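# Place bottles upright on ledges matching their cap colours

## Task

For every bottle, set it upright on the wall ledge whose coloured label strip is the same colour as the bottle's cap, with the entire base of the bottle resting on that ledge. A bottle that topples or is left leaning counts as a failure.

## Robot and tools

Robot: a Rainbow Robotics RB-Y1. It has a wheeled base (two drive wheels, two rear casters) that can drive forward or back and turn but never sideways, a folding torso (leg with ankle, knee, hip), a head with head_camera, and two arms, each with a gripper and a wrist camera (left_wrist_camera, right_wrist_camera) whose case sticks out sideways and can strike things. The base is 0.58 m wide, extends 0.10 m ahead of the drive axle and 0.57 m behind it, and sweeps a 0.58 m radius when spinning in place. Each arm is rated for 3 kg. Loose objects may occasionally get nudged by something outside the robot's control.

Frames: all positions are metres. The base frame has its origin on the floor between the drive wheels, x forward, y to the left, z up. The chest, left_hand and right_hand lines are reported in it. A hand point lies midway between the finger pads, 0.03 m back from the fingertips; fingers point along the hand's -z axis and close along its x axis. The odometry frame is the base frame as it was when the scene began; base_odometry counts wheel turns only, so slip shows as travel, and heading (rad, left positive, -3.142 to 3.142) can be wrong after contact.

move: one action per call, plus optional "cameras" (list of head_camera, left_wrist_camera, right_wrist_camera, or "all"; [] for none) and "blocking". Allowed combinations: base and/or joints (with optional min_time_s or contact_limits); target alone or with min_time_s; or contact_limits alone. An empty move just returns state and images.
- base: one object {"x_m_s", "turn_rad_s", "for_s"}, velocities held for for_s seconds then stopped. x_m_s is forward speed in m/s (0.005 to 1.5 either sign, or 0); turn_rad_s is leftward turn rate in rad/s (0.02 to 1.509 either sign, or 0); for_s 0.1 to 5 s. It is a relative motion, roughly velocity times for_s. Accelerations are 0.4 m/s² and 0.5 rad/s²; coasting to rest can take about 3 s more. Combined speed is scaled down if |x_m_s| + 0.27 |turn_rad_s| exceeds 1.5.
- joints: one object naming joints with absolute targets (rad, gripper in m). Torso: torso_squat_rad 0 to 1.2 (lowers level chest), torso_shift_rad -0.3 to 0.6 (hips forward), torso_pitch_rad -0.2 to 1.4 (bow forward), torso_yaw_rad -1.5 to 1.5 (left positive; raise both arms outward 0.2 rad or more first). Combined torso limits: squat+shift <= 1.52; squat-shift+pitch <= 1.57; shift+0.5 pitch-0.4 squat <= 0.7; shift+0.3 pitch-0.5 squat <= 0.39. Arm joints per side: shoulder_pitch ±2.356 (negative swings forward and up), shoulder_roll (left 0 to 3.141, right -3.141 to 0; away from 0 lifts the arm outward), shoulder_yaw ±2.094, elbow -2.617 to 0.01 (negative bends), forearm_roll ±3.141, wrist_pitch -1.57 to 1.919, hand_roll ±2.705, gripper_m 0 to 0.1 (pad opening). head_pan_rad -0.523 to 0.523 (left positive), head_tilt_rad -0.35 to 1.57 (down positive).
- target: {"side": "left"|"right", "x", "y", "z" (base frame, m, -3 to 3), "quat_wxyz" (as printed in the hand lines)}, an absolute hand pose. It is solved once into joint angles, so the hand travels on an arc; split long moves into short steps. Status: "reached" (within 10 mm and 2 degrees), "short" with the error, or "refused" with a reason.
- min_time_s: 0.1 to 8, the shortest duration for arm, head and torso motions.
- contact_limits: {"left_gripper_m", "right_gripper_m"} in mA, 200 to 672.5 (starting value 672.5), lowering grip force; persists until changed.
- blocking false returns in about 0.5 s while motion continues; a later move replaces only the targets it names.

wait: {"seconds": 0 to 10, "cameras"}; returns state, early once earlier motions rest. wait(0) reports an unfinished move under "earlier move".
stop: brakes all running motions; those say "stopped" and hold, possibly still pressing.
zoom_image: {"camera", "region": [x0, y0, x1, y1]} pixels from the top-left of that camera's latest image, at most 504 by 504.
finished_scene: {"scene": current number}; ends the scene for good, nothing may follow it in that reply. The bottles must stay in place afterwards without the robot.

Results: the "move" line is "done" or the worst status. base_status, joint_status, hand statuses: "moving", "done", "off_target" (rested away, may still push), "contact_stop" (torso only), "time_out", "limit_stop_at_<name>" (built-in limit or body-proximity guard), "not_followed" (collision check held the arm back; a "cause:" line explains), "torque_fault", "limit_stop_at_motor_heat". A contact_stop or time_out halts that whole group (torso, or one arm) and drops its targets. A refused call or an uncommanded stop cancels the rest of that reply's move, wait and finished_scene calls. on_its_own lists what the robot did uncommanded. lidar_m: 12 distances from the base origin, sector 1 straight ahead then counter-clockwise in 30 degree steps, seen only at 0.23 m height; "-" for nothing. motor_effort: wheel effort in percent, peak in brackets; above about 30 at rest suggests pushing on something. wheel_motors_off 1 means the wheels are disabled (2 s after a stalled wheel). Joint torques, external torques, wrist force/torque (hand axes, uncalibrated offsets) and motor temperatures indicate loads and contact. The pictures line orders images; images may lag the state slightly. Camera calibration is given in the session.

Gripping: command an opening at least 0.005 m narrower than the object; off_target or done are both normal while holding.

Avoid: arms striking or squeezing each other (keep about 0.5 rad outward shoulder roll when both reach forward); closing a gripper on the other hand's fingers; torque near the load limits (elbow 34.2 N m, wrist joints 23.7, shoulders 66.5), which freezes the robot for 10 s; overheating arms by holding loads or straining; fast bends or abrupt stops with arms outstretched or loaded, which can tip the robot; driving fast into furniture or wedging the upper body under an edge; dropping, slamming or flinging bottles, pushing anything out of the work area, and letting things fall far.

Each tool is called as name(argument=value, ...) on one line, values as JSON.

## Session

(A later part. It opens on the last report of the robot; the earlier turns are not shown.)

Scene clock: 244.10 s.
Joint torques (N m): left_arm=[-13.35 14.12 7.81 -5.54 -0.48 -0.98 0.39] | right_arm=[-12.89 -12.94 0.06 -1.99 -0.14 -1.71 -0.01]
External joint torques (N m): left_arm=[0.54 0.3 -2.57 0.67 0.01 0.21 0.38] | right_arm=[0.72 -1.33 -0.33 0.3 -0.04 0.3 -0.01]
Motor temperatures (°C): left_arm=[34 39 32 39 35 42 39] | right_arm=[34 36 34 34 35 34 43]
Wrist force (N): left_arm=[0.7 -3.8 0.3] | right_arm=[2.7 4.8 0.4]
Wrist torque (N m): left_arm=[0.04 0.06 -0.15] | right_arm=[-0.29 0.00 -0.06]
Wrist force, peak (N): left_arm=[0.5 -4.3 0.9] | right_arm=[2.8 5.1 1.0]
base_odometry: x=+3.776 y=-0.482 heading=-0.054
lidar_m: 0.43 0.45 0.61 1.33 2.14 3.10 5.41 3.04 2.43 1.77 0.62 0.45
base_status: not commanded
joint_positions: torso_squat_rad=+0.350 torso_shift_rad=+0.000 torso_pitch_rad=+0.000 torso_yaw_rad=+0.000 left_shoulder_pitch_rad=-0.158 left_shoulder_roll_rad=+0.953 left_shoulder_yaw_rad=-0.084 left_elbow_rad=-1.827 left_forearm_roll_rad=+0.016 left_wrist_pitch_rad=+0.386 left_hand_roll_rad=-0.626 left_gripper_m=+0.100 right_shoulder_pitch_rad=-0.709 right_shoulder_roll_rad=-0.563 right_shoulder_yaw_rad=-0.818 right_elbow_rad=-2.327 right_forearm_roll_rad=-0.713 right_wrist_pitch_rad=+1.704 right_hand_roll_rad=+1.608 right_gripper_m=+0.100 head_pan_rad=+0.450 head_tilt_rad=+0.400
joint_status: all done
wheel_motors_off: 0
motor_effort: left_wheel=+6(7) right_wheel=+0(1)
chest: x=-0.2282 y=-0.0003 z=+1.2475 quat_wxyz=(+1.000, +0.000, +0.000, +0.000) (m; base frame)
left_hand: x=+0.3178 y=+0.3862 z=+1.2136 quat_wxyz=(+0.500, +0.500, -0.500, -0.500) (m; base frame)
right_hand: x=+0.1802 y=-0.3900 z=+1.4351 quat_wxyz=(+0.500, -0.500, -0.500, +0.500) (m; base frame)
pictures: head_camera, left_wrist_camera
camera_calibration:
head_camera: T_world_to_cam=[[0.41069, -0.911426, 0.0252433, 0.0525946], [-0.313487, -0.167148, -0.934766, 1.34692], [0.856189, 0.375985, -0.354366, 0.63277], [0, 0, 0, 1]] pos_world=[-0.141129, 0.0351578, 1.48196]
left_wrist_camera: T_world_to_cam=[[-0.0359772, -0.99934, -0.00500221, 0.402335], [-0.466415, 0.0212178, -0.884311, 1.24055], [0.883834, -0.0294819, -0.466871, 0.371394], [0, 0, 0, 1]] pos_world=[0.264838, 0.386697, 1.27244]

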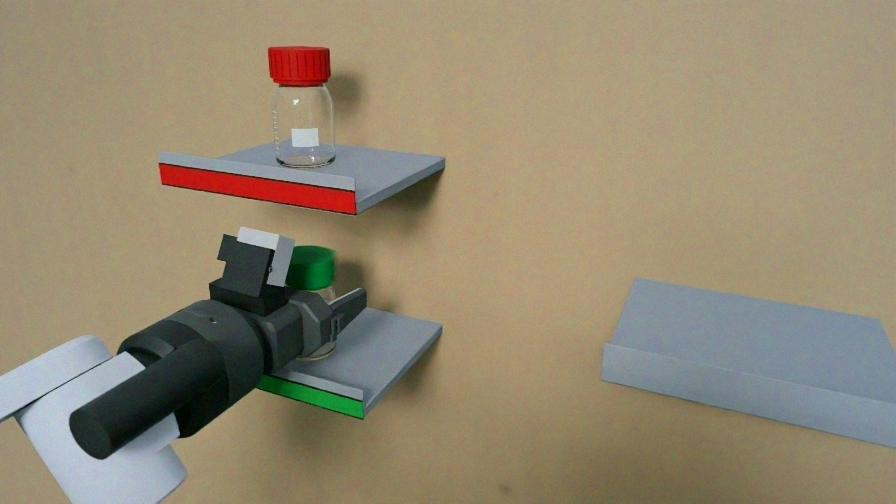

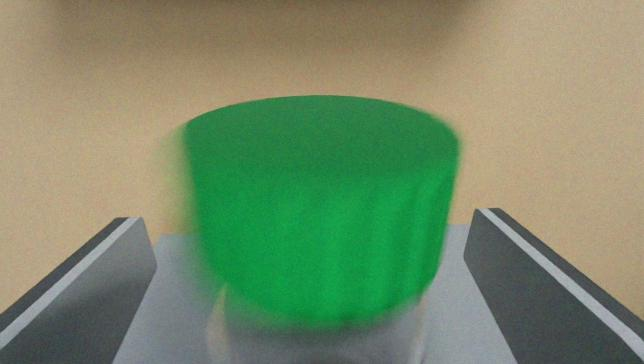

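wait(seconds=0.5, cameras=["head_camera", "left_wrist_camera"])

Scene clock: 244.80 s.
Joint torques (N m): left_arm=[-13.59 14.27 7.85 -5.51 -0.36 -1.06 0.37] | right_arm=[-12.05 -12.99 -0.1 -2.15 -0.29 -1.97 0.05]
External joint torques (N m): left_arm=[0.3 0.45 -2.53 0.69 0.13 0.13 0.36] | right_arm=[1.56 -1.38 -0.49 0.15 -0.19 0.03 0.06]
Wrist force (N): left_arm=[0.7 -4.1 0.6] | right_arm=[2.3 4.9 0.9]
Wrist torque (N m): left_arm=[0.08 0.09 -0.15] | right_arm=[-0.31 -0.04 -0.02]
Wrist force, peak (N): left_arm=[0.7 -4.4 0.4] | right_arm=[3.3 5.1 0.9]
base_odometry: x=+3.776 y=-0.482 heading=-0.054
lidar_m: 0.43 0.44 0.61 1.33 2.13 3.09 5.41 3.02 2.42 1.76 0.63 0.45
base_status: not commanded
joint_positions: torso_squat_rad=+0.350 torso_shift_rad=+0.000 torso_pitch_rad=+0.000 torso_yaw_rad=+0.000 left_shoulder_pitch_rad=-0.158 left_shoulder_roll_rad=+0.953 left_shoulder_yaw_rad=-0.084 left_elbow_rad=-1.827 left_forearm_roll_rad=+0.016 left_wrist_pitch_rad=+0.386 left_hand_roll_rad=-0.626 left_gripper_m=+0.100 right_shoulder_pitch_rad=-0.709 right_shoulder_roll_rad=-0.563 right_shoulder_yaw_rad=-0.818 right_elbow_rad=-2.327 right_forearm_roll_rad=-0.713 right_wrist_pitch_rad=+1.704 right_hand_roll_rad=+1.608 right_gripper_m=+0.100 head_pan_rad=+0.450 head_tilt_rad=+0.400
joint_status: all done
wheel_motors_off: 0
motor_effort: left_wheel=+6(7) right_wheel=+0(1)
chest: x=-0.2282 y=-0.0003 z=+1.2475 quat_wxyz=(+1.000, +0.000, +0.000, +0.000) (m; base frame)
left_hand: x=+0.3178 y=+0.3862 z=+1.2136 quat_wxyz=(+0.500, +0.500, -0.500, -0.500) (m; base frame)
right_hand: x=+0.1802 y=-0.3900 z=+1.4351 quat_wxyz=(+0.500, -0.500, -0.500, +0.500) (m; base frame)
wait: 0.50 s; at rest by 0.07 s
pictures: head_camera, left_wrist_camera
camera_calibration:
head_camera: T_world_to_cam=[[0.41069, -0.911426, 0.0252433, 0.0525946], [-0.313487, -0.167148, -0.934766, 1.34692], [0.856189, 0.375985, -0.354366, 0.63277], [0, 0, 0, 1]] pos_world=[-0.141129, 0.0351578, 1.48196]
left_wrist_camera: T_world_to_cam=[[-0.0359772, -0.99934, -0.00500221, 0.402335], [-0.466415, 0.0212178, -0.884311, 1.24055], [0.883834, -0.0294819, -0.466871, 0.371394], [0, 0, 0, 1]] pos_world=[0.264838, 0.386697, 1.27244]

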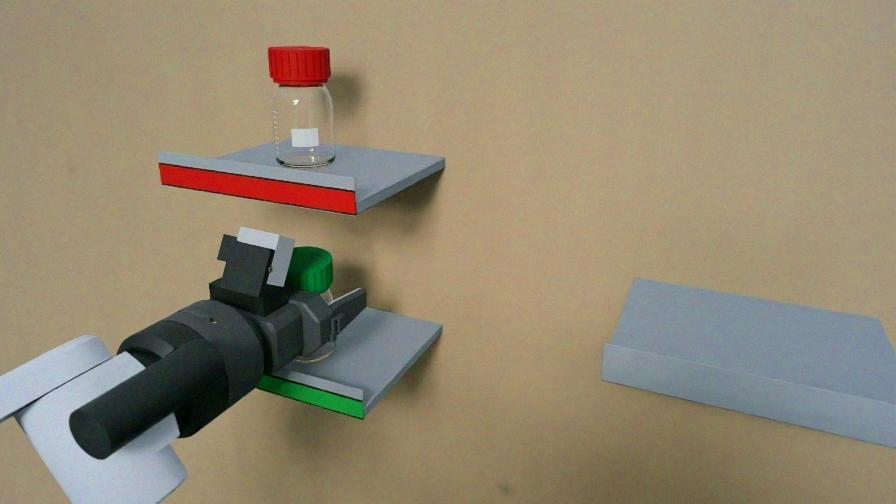

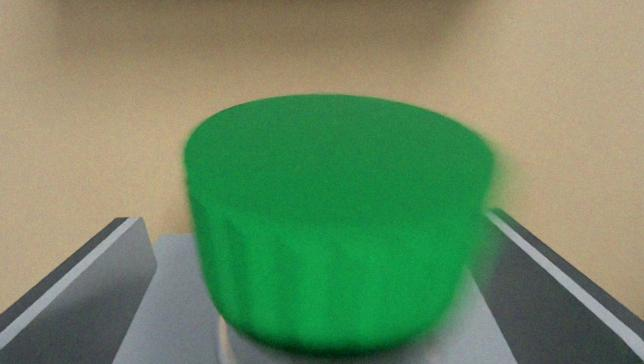

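move(joints={"left_gripper_m": 0.045}, cameras=["head_camera", "left_wrist_camera"])

Scene clock: 246.63 s.
Joint torques (N m): left_arm=[-13.75 14.25 8.34 -5.72 -0.43 -1.13 0.25] | right_arm=[-12.49 -12.86 0.06 -2.26 -0.24 -2.15 0.18]
External joint torques (N m): left_arm=[0.14 0.42 -2.04 0.49 0.07 0.07 0.23] | right_arm=[1.12 -1.25 -0.33 0.04 -0.14 -0.14 0.19]
Wrist force (N): left_arm=[1.0 -4.4 0.6] | right_arm=[3.0 4.9 1.5]
Wrist torque (N m): left_arm=[0.04 0.10 -0.14] | right_arm=[-0.28 0.02 -0.03]
Wrist force, peak (N): left_arm=[0.7 -4.8 0.8] | right_arm=[3.2 5.4 1.8]
move: off_target
base_odometry: x=+3.776 y=-0.482 heading=-0.054
lidar_m: 0.43 0.45 0.61 1.32 2.13 3.09 5.41 3.03 2.42 1.77 0.62 0.45
base_status: not commanded
joint_positions: torso_squat_rad=+0.350 torso_shift_rad=+0.000 torso_pitch_rad=+0.000 torso_yaw_rad=+0.000 left_shoulder_pitch_rad=-0.158 left_shoulder_roll_rad=+0.953 left_shoulder_yaw_rad=-0.084 left_elbow_rad=-1.827 left_forearm_roll_rad=+0.016 left_wrist_pitch_rad=+0.386 left_hand_roll_rad=-0.626 left_gripper_m=+0.055 right_shoulder_pitch_rad=-0.709 right_shoulder_roll_rad=-0.563 right_shoulder_yaw_rad=-0.818 right_elbow_rad=-2.327 right_forearm_roll_rad=-0.713 right_wrist_pitch_rad=+1.704 right_hand_roll_rad=+1.608 right_gripper_m=+0.100 head_pan_rad=+0.450 head_tilt_rad=+0.400
joint_status: left_gripper_m off_target (ended at +0.055, target +0.045)
wheel_motors_off: 0
motor_effort: left_wheel=+6(7) right_wheel=+0(1)
chest: x=-0.2282 y=-0.0003 z=+1.2475 quat_wxyz=(+1.000, +0.000, +0.000, +0.000) (m; base frame)
left_hand: x=+0.3178 y=+0.3862 z=+1.2136 quat_wxyz=(+0.500, +0.500, -0.500, -0.500) (m; base frame)
right_hand: x=+0.1802 y=-0.3900 z=+1.4351 quat_wxyz=(+0.500, -0.500, -0.500, +0.500) (m; base frame)
pictures: head_camera, left_wrist_camera
camera_calibration:
head_camera: T_world_to_cam=[[0.41069, -0.911426, 0.0252433, 0.0525946], [-0.313487, -0.167148, -0.934766, 1.34692], [0.856189, 0.375985, -0.354366, 0.63277], [0, 0, 0, 1]] pos_world=[-0.141129, 0.0351578, 1.48196]
left_wrist_camera: T_world_to_cam=[[-0.0358874, -0.999343, -0.00504544, 0.402367], [-0.466495, 0.0212168, -0.884269, 1.24043], [0.883795, -0.0293805, -0.46695, 0.37142], [0, 0, 0, 1]] pos_world=[0.264837, 0.386697, 1.27234]

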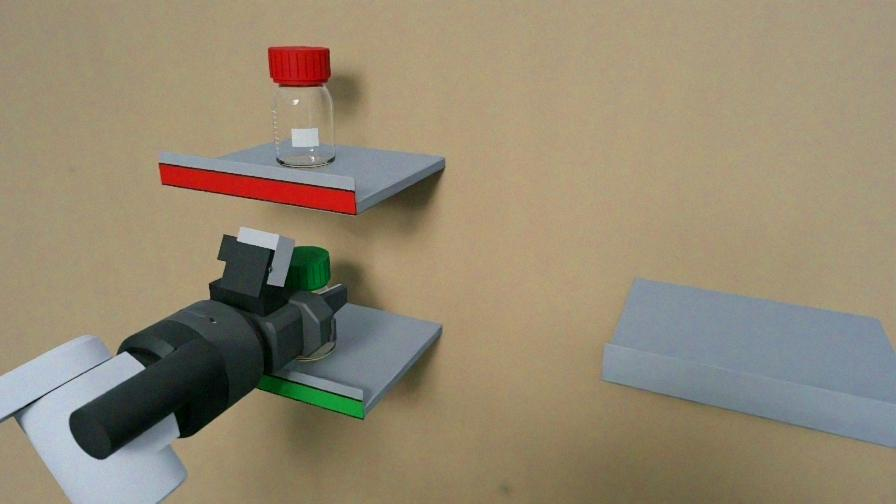

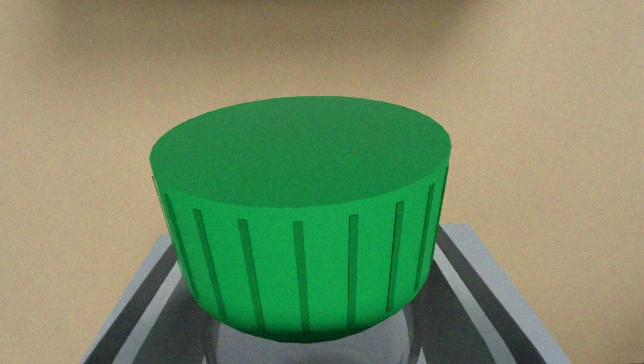

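move(joints={"left_gripper_m": 0.1}, cameras=["head_camera", "left_wrist_camera"])

wait(seconds=0.3, cameras=["head_camera", "left_wrist_camera"])

Scene clock: 249.27 s.
Joint torques (N m): left_arm=[-13.78 14.62 8.41 -5.8 -0.6 -1.14 0.29] | right_arm=[-12.31 -12.52 0 -2.24 -0.06 -1.98 -0.03]
External joint torques (N m): left_arm=[0.11 0.8 -1.97 0.41 -0.1 0.05 0.28] | right_arm=[1.3 -0.91 -0.39 0.06 0.04 0.02 -0.02]
Wrist force (N): left_arm=[0.9 -4.0 0.5] | right_arm=[2.7 5.2 1.2]
Wrist torque (N m): left_arm=[0.07 0.10 -0.15] | right_arm=[-0.34 0.03 -0.08]
Wrist force, peak (N): left_arm=[1.0 -4.8 0.4] | right_arm=[3.9 5.4 0.8]
move: done
base_odometry: x=+3.776 y=-0.482 heading=-0.054
lidar_m: 0.43 0.44 0.61 1.32 2.13 3.10 5.41 3.02 2.43 1.77 0.63 0.45
base_status: not commanded
joint_positions: torso_squat_rad=+0.350 torso_shift_rad=+0.000 torso_pitch_rad=+0.000 torso_yaw_rad=+0.000 left_shoulder_pitch_rad=-0.158 left_shoulder_roll_rad=+0.953 left_shoulder_yaw_rad=-0.084 left_elbow_rad=-1.827 left_forearm_roll_rad=+0.016 left_wrist_pitch_rad=+0.386 left_hand_roll_rad=-0.626 left_gripper_m=+0.100 right_shoulder_pitch_rad=-0.709 right_shoulder_roll_rad=-0.563 right_shoulder_yaw_rad=-0.818 right_elbow_rad=-2.327 right_forearm_roll_rad=-0.713 right_wrist_pitch_rad=+1.704 right_hand_roll_rad=+1.608 right_gripper_m=+0.100 head_pan_rad=+0.450 head_tilt_rad=+0.400
joint_status: all done
wheel_motors_off: 0
motor_effort: left_wheel=+6(7) right_wheel=-1(2)
chest: x=-0.2282 y=-0.0003 z=+1.2475 quat_wxyz=(+1.000, +0.000, +0.000, +0.000) (m; base frame)
left_hand: x=+0.3178 y=+0.3862 z=+1.2135 quat_wxyz=(+0.500, +0.500, -0.500, -0.500) (m; base frame)
right_hand: x=+0.1802 y=-0.3900 z=+1.4351 quat_wxyz=(+0.500, -0.500, -0.500, +0.500) (m; base frame)
pictures: head_camera, left_wrist_camera
camera_calibration:
head_camera: T_world_to_cam=[[0.41069, -0.911426, 0.0252433, 0.0525946], [-0.313487, -0.167148, -0.934766, 1.34692], [0.856189, 0.375985, -0.354366, 0.63277], [0, 0, 0, 1]] pos_world=[-0.141129, 0.0351578, 1.48196]
left_wrist_camera: T_world_to_cam=[[-0.0358879, -0.999343, -0.00504559, 0.402367], [-0.466574, 0.0212197, -0.884228, 1.2404], [0.883754, -0.0293789, -0.467029, 0.37153], [0, 0, 0, 1]] pos_world=[0.264837, 0.386697, 1.27234]

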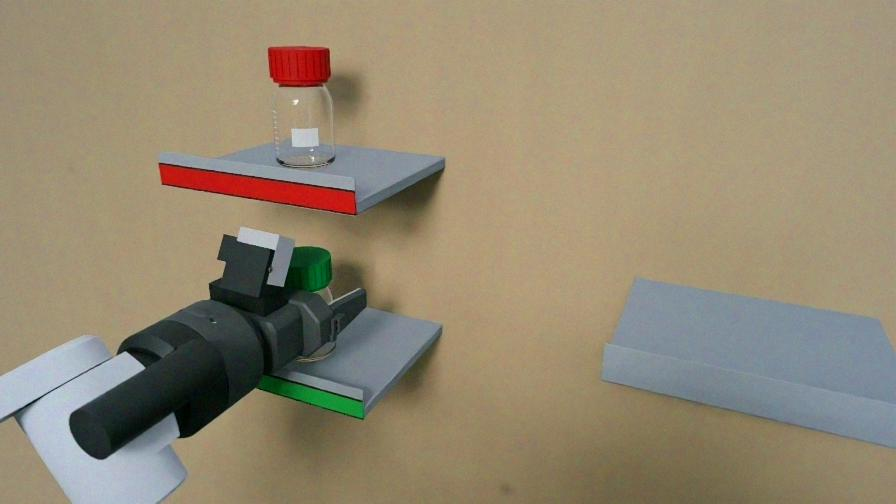

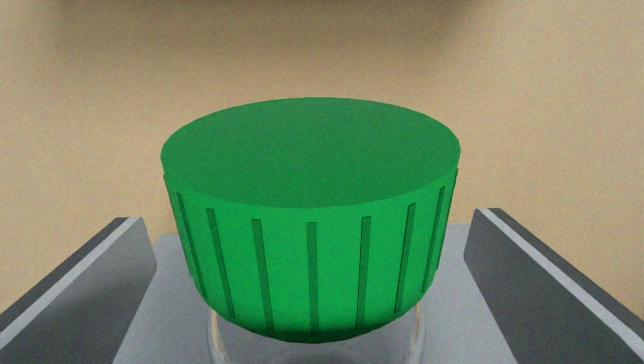

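Scene clock: 249.57 s.
Joint torques (N m): left_arm=[-13.57 14.48 8.33 -5.59 -0.43 -1.2 0.3] | right_arm=[-12.52 -12.85 -0.02 -2.3 -0.26 -1.85 -0.01]
External joint torques (N m): left_arm=[0.32 0.65 -2.05 0.61 0.06 0 0.28] | right_arm=[1.09 -1.24 -0.41 -0.01 -0.16 0.16 0]
Wrist force (N): left_arm=[0.7 -4.0 0.3] | right_arm=[2.3 4.1 1.0]
Wrist torque (N m): left_arm=[0.07 0.09 -0.15] | right_arm=[-0.15 0.02 -0.04]
Wrist force, peak (N): left_arm=[0.8 -4.2 0.4] | right_arm=[2.8 5.0 0.6]
base_odometry: x=+3.776 y=-0.482 heading=-0.054
lidar_m: 0.43 0.45 0.60 1.33 2.13 3.11 5.41 3.04 2.42 1.77 0.62 0.45
base_status: not commanded
joint_positions: torso_squat_rad=+0.350 torso_shift_rad=+0.000 torso_pitch_rad=+0.000 torso_yaw_rad=+0.000 left_shoulder_pitch_rad=-0.158 left_shoulder_roll_rad=+0.953 left_shoulder_yaw_rad=-0.084 left_elbow_rad=-1.827 left_forearm_roll_rad=+0.016 left_wrist_pitch_rad=+0.386 left_hand_roll_rad=-0.626 left_gripper_m=+0.100 right_shoulder_pitch_rad=-0.709 right_shoulder_roll_rad=-0.563 right_shoulder_yaw_rad=-0.818 right_elbow_rad=-2.327 right_forearm_roll_rad=-0.713 right_wrist_pitch_rad=+1.704 right_hand_roll_rad=+1.608 right_gripper_m=+0.100 head_pan_rad=+0.450 head_tilt_rad=+0.400
joint_status: all done
wheel_motors_off: 0
motor_effort: left_wheel=+6(7) right_wheel=+0(2)
chest: x=-0.2282 y=-0.0003 z=+1.2475 quat_wxyz=(+1.000, +0.000, +0.000, +0.000) (m; base frame)
left_hand: x=+0.3178 y=+0.3862 z=+1.2135 quat_wxyz=(+0.500, +0.500, -0.500, -0.500) (m; base frame)
right_hand: x=+0.1802 y=-0.3900 z=+1.4351 quat_wxyz=(+0.500, -0.500, -0.500, +0.500) (m; base frame)
wait: 0.30 s; at rest by 0.27 s
pictures: head_camera, left_wrist_camera
camera_calibration:
head_camera: T_world_to_cam=[[0.41069, -0.911426, 0.0252433, 0.0525946], [-0.313487, -0.167148, -0.934766, 1.34692], [0.856189, 0.375985, -0.354366, 0.63277], [0, 0, 0, 1]] pos_world=[-0.141129, 0.0351578, 1.48196]
left_wrist_camera: T_world_to_cam=[[-0.0358879, -0.999343, -0.00504559, 0.402367], [-0.466574, 0.0212197, -0.884228, 1.2404], [0.883754, -0.0293789, -0.467029, 0.37153], [0, 0, 0, 1]] pos_world=[0.264837, 0.386697, 1.27234]

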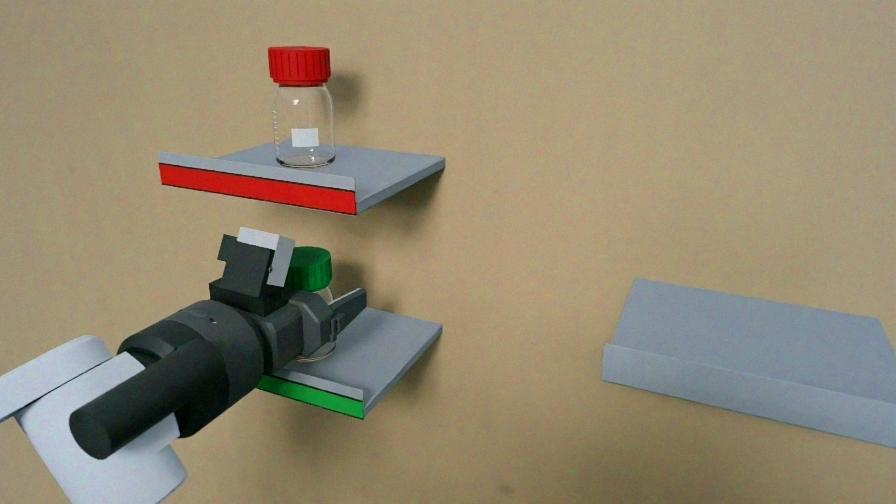

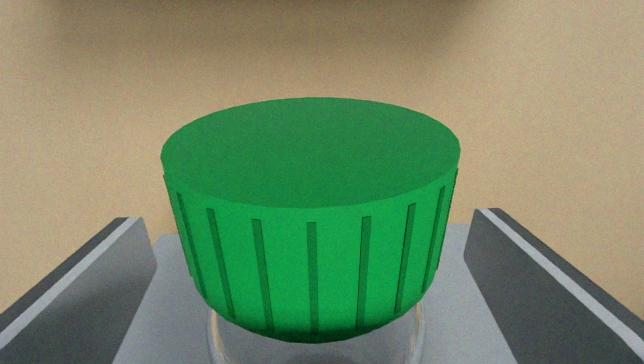

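move(target={"side": "left", "x": 0.24, "y": 0.386, "z": 1.216, "quat_wxyz": [0.5, 0.5, -0.5, -0.5]}, min_time_s=0.9)

move(target={"side": "left", "x": 0.17, "y": 0.38, "z": 1.22, "quat_wxyz": [0.5, 0.5, -0.5, -0.5]}, min_time_s=0.8, cameras=["head_camera", "left_wrist_camera"])

Scene clock: 251.20 s.
Joint torques (N m): left_arm=[-9.89 14.17 10.69 -6.64 -0.8 -1.05 0.44] | right_arm=[-12.68 -12.62 0.25 -2.09 -0.26 -2 -0.05]
External joint torques (N m): left_arm=[-0.82 1.53 0.73 -0.7 -0.21 0.04 0.42] | right_arm=[0.93 -1.01 -0.14 0.2 -0.16 0.01 -0.04]
Wrist force (N): left_arm=[0.5 -4.1 0.4] | right_arm=[2.7 4.4 1.5]
Wrist torque (N m): left_arm=[0.08 0.06 -0.16] | right_arm=[-0.21 0.01 -0.05]
Wrist force, peak (N): left_arm=[0.3 -4.6 0.9] | right_arm=[3.2 5.8 1.5]
move: done
base_odometry: x=+3.776 y=-0.482 heading=-0.054
lidar_m: 0.43 0.44 0.61 1.33 2.14 3.09 5.40 3.03 2.43 1.77 0.62 0.45
base_status: not commanded
joint_positions: torso_squat_rad=+0.350 torso_shift_rad=+0.000 torso_pitch_rad=+0.000 torso_yaw_rad=+0.000 left_shoulder_pitch_rad=+0.175 left_shoulder_roll_rad=+0.981 left_shoulder_yaw_rad=+0.096 left_elbow_rad=-2.137 left_forearm_roll_rad=-0.018 left_wrist_pitch_rad=+0.425 left_hand_roll_rad=-0.566 left_gripper_m=+0.100 right_shoulder_pitch_rad=-0.709 right_shoulder_roll_rad=-0.563 right_shoulder_yaw_rad=-0.818 right_elbow_rad=-2.327 right_forearm_roll_rad=-0.713 right_wrist_pitch_rad=+1.704 right_hand_roll_rad=+1.608 right_gripper_m=+0.100 head_pan_rad=+0.450 head_tilt_rad=+0.400
joint_status: all done
wheel_motors_off: 0
motor_effort: left_wheel=+6(7) right_wheel=+0(1)
chest: x=-0.2281 y=-0.0003 z=+1.2475 quat_wxyz=(+1.000, +0.000, +0.000, +0.000) (m; base frame)
left_hand: x=+0.2403 y=+0.3859 z=+1.2160 quat_wxyz=(+0.500, +0.500, -0.500, -0.500) (m; base frame)
left_hand_status: reached (checked arc, planned for 0.9 s): 0 mm and 0.0 deg off.
right_hand: x=+0.1802 y=-0.3900 z=+1.4351 quat_wxyz=(+0.500, -0.500, -0.500, +0.500) (m; base frame)
pictures: none

Scene clock: 252.33 s.
Joint torques (N m): left_arm=[-5.16 10.64 9.05 -6.43 -0.68 -1.18 0.38] | right_arm=[-12.4 -12.81 0.11 -2.1 -0.15 -1.87 0.12]
External joint torques (N m): left_arm=[-0.53 0.11 0.14 -0.5 -0.12 -0.13 0.37] | right_arm=[1.21 -1.2 -0.28 0.19 -0.05 0.14 0.13]
Wrist force (N): left_arm=[0.5 -4.1 0.5] | right_arm=[3.4 4.4 0.0]
Wrist torque (N m): left_arm=[0.05 0.08 -0.15] | right_arm=[-0.23 0.12 -0.06]
Wrist force, peak (N): left_arm=[0.0 -5.1 0.7] | right_arm=[3.3 5.5 0.4]
move: done
base_odometry: x=+3.776 y=-0.482 heading=-0.054
lidar_m: 0.43 0.45 0.61 1.33 2.14 3.09 5.41 3.03 2.43 1.77 0.62 0.45
base_status: not commanded
joint_positions: torso_squat_rad=+0.350 torso_shift_rad=+0.000 torso_pitch_rad=+0.000 torso_yaw_rad=+0.000 left_shoulder_pitch_rad=+0.491 left_shoulder_roll_rad=+0.939 left_shoulder_yaw_rad=+0.272 left_elbow_rad=-2.381 left_forearm_roll_rad=-0.038 left_wrist_pitch_rad=+0.408 left_hand_roll_rad=-0.544 left_gripper_m=+0.100 right_shoulder_pitch_rad=-0.709 right_shoulder_roll_rad=-0.563 right_shoulder_yaw_rad=-0.818 right_elbow_rad=-2.327 right_forearm_roll_rad=-0.713 right_wrist_pitch_rad=+1.704 right_hand_roll_rad=+1.608 right_gripper_m=+0.100 head_pan_rad=+0.450 head_tilt_rad=+0.400
joint_status: all done
wheel_motors_off: 0
motor_effort: left_wheel=+7(7) right_wheel=+0(1)
chest: x=-0.2281 y=-0.0002 z=+1.2475 quat_wxyz=(+1.000, +0.000, +0.000, +0.000) (m; base frame)
left_hand: x=+0.1701 y=+0.3799 z=+1.2200 quat_wxyz=(+0.500, +0.500, -0.500, -0.500) (m; base frame)
left_hand_status: reached (checked arc, planned for 0.8 s): 0 mm and 0.0 deg off.
right_hand: x=+0.1802 y=-0.3900 z=+1.4351 quat_wxyz=(+0.500, -0.500, -0.500, +0.500) (m; base frame)
pictures: head_camera, left_wrist_camera
camera_calibration:
head_camera: T_world_to_cam=[[0.410602, -0.911465, 0.0252392, 0.0525487], [-0.313597, -0.167154, -0.934728, 1.34688], [0.856191, 0.375886, -0.354467, 0.632836], [0, 0, 0, 1]] pos_world=[-0.141029, 0.0351582, 1.48196]
left_wrist_camera: T_world_to_cam=[[-0.0360349, -0.999335, -0.00551389, 0.391522], [-0.467071, 0.0217193, -0.883953, 1.17684], [0.883485, -0.0292778, -0.467543, 0.505432], [0, 0, 0, 1]] pos_world=[0.117234, 0.380499, 1.27874]

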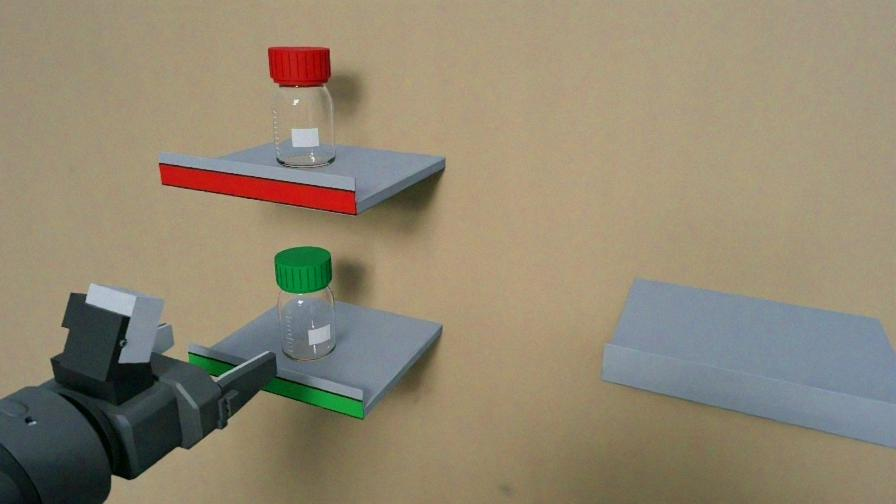

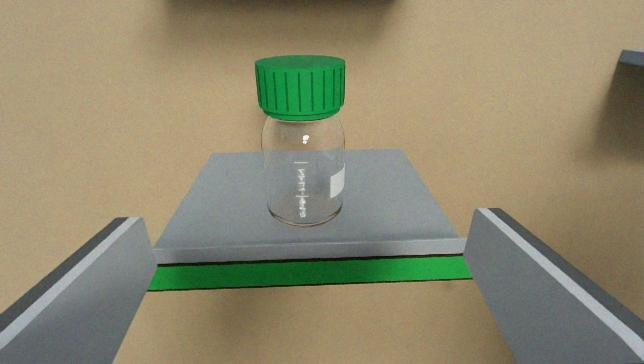

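move(base={"x_m_s": -0.3, "for_s": 1.8}, joints={"head_pan_rad": 0.0, "head_tilt_rad": 0.3}, cameras=["head_camera"])

Scene clock: 259.33 s.
Joint torques (N m): left_arm=[-5.01 10.7 9.54 -6.41 -0.75 -1.15 0.51] | right_arm=[-12.26 -12.08 0.22 -2.11 -0.15 -1.9 0.05]
External joint torques (N m): left_arm=[-0.39 0.18 0.63 -0.48 -0.18 -0.1 0.5] | right_arm=[1.35 -0.47 -0.17 0.19 -0.05 0.11 0.06]
Wrist force (N): left_arm=[0.4 -4.0 0.2] | right_arm=[3.0 4.6 0.6]
Wrist torque (N m): left_arm=[0.05 0.05 -0.15] | right_arm=[-0.27 0.02 -0.05]
Wrist force, peak (N): left_arm=[0.6 -4.4 0.7] | right_arm=[3.7 5.1 0.3]
move: done
base_odometry: x=+3.236 y=-0.453 heading=-0.055
lidar_m: 0.97 1.00 1.36 1.97 1.98 2.69 4.87 2.78 2.41 2.33 1.39 1.01
base_status: done (sent for 1.8 of 1.8 s)
joint_positions: torso_squat_rad=+0.350 torso_shift_rad=+0.000 torso_pitch_rad=+0.000 torso_yaw_rad=+0.000 left_shoulder_pitch_rad=+0.491 left_shoulder_roll_rad=+0.939 left_shoulder_yaw_rad=+0.272 left_elbow_rad=-2.381 left_forearm_roll_rad=-0.038 left_wrist_pitch_rad=+0.408 left_hand_roll_rad=-0.544 left_gripper_m=+0.100 right_shoulder_pitch_rad=-0.709 right_shoulder_roll_rad=-0.563 right_shoulder_yaw_rad=-0.818 right_elbow_rad=-2.327 right_forearm_roll_rad=-0.713 right_wrist_pitch_rad=+1.704 right_hand_roll_rad=+1.608 right_gripper_m=+0.100 head_pan_rad=+0.000 head_tilt_rad=+0.300
joint_status: all done
wheel_motors_off: 0
motor_effort: left_wheel=-1(28) right_wheel=+3(24)
chest: x=-0.2281 y=-0.0003 z=+1.2475 quat_wxyz=(+1.000, +0.000, +0.000, +0.000) (m; base frame)
left_hand: x=+0.1702 y=+0.3799 z=+1.2200 quat_wxyz=(+0.500, +0.500, -0.500, -0.500) (m; base frame)
right_hand: x=+0.1803 y=-0.3900 z=+1.4350 quat_wxyz=(+0.500, -0.500, -0.500, +0.500) (m; base frame)
pictures: head_camera
camera_calibration:
head_camera: T_world_to_cam=[[-0.0290571, -0.999329, 0.02232, -0.0339106], [-0.260337, -0.0139928, -0.965416, 1.40233], [0.965081, -0.0338629, -0.259755, 0.51794], [0, 0, 0, 1]] pos_world=[-0.135762, 0.00327371, 1.48912]

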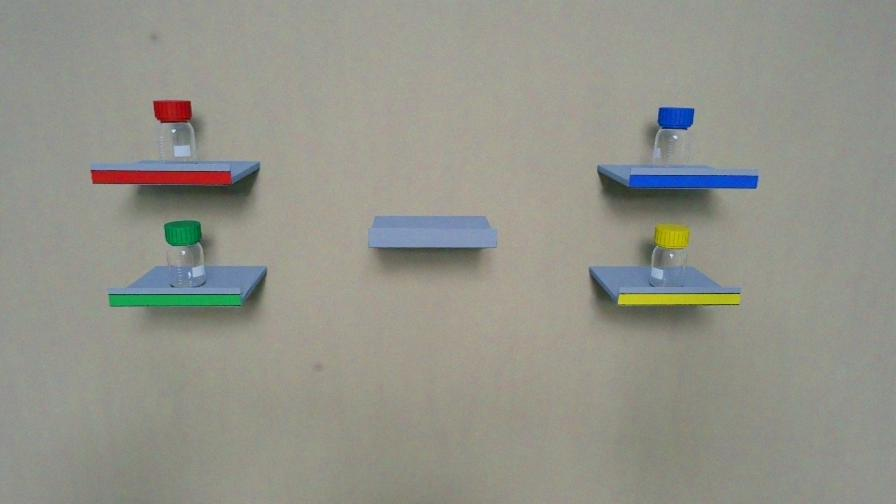

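zoom_image(camera="head_camera", region=[360, 200, 510, 260])

zoom_image(camera="head_camera", region=[80, 90, 280, 200])

zoom_image(camera="head_camera", region=[80, 210, 280, 320])

zoom_image(camera="head_camera", region=[580, 90, 780, 200])

zoom_image(camera="head_camera", region=[580, 210, 780, 320])

Scaled by 3.360 from the camera's 896x504 image, which has a finer 1280x720 frame.

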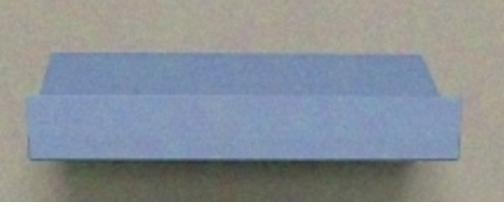

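Scaled by 2.520 from the camera's 896x504 image, which has a finer 1280x720 frame.

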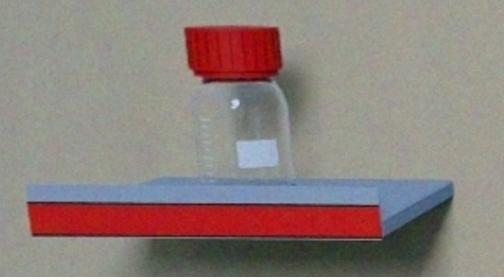

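Scaled by 2.520 from the camera's 896x504 image, which has a finer 1280x720 frame.

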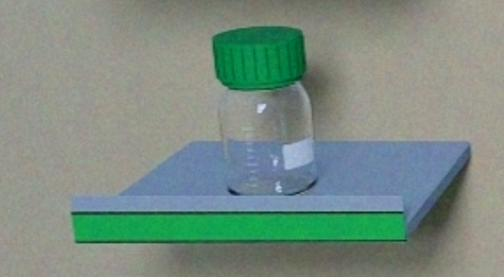

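Scaled by 2.520 from the camera's 896x504 image, which has a finer 1280x720 frame.

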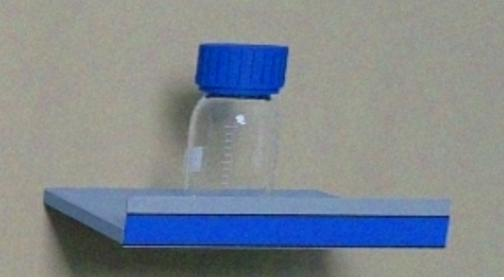

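Scaled by 2.520 from the camera's 896x504 image, which has a finer 1280x720 frame.

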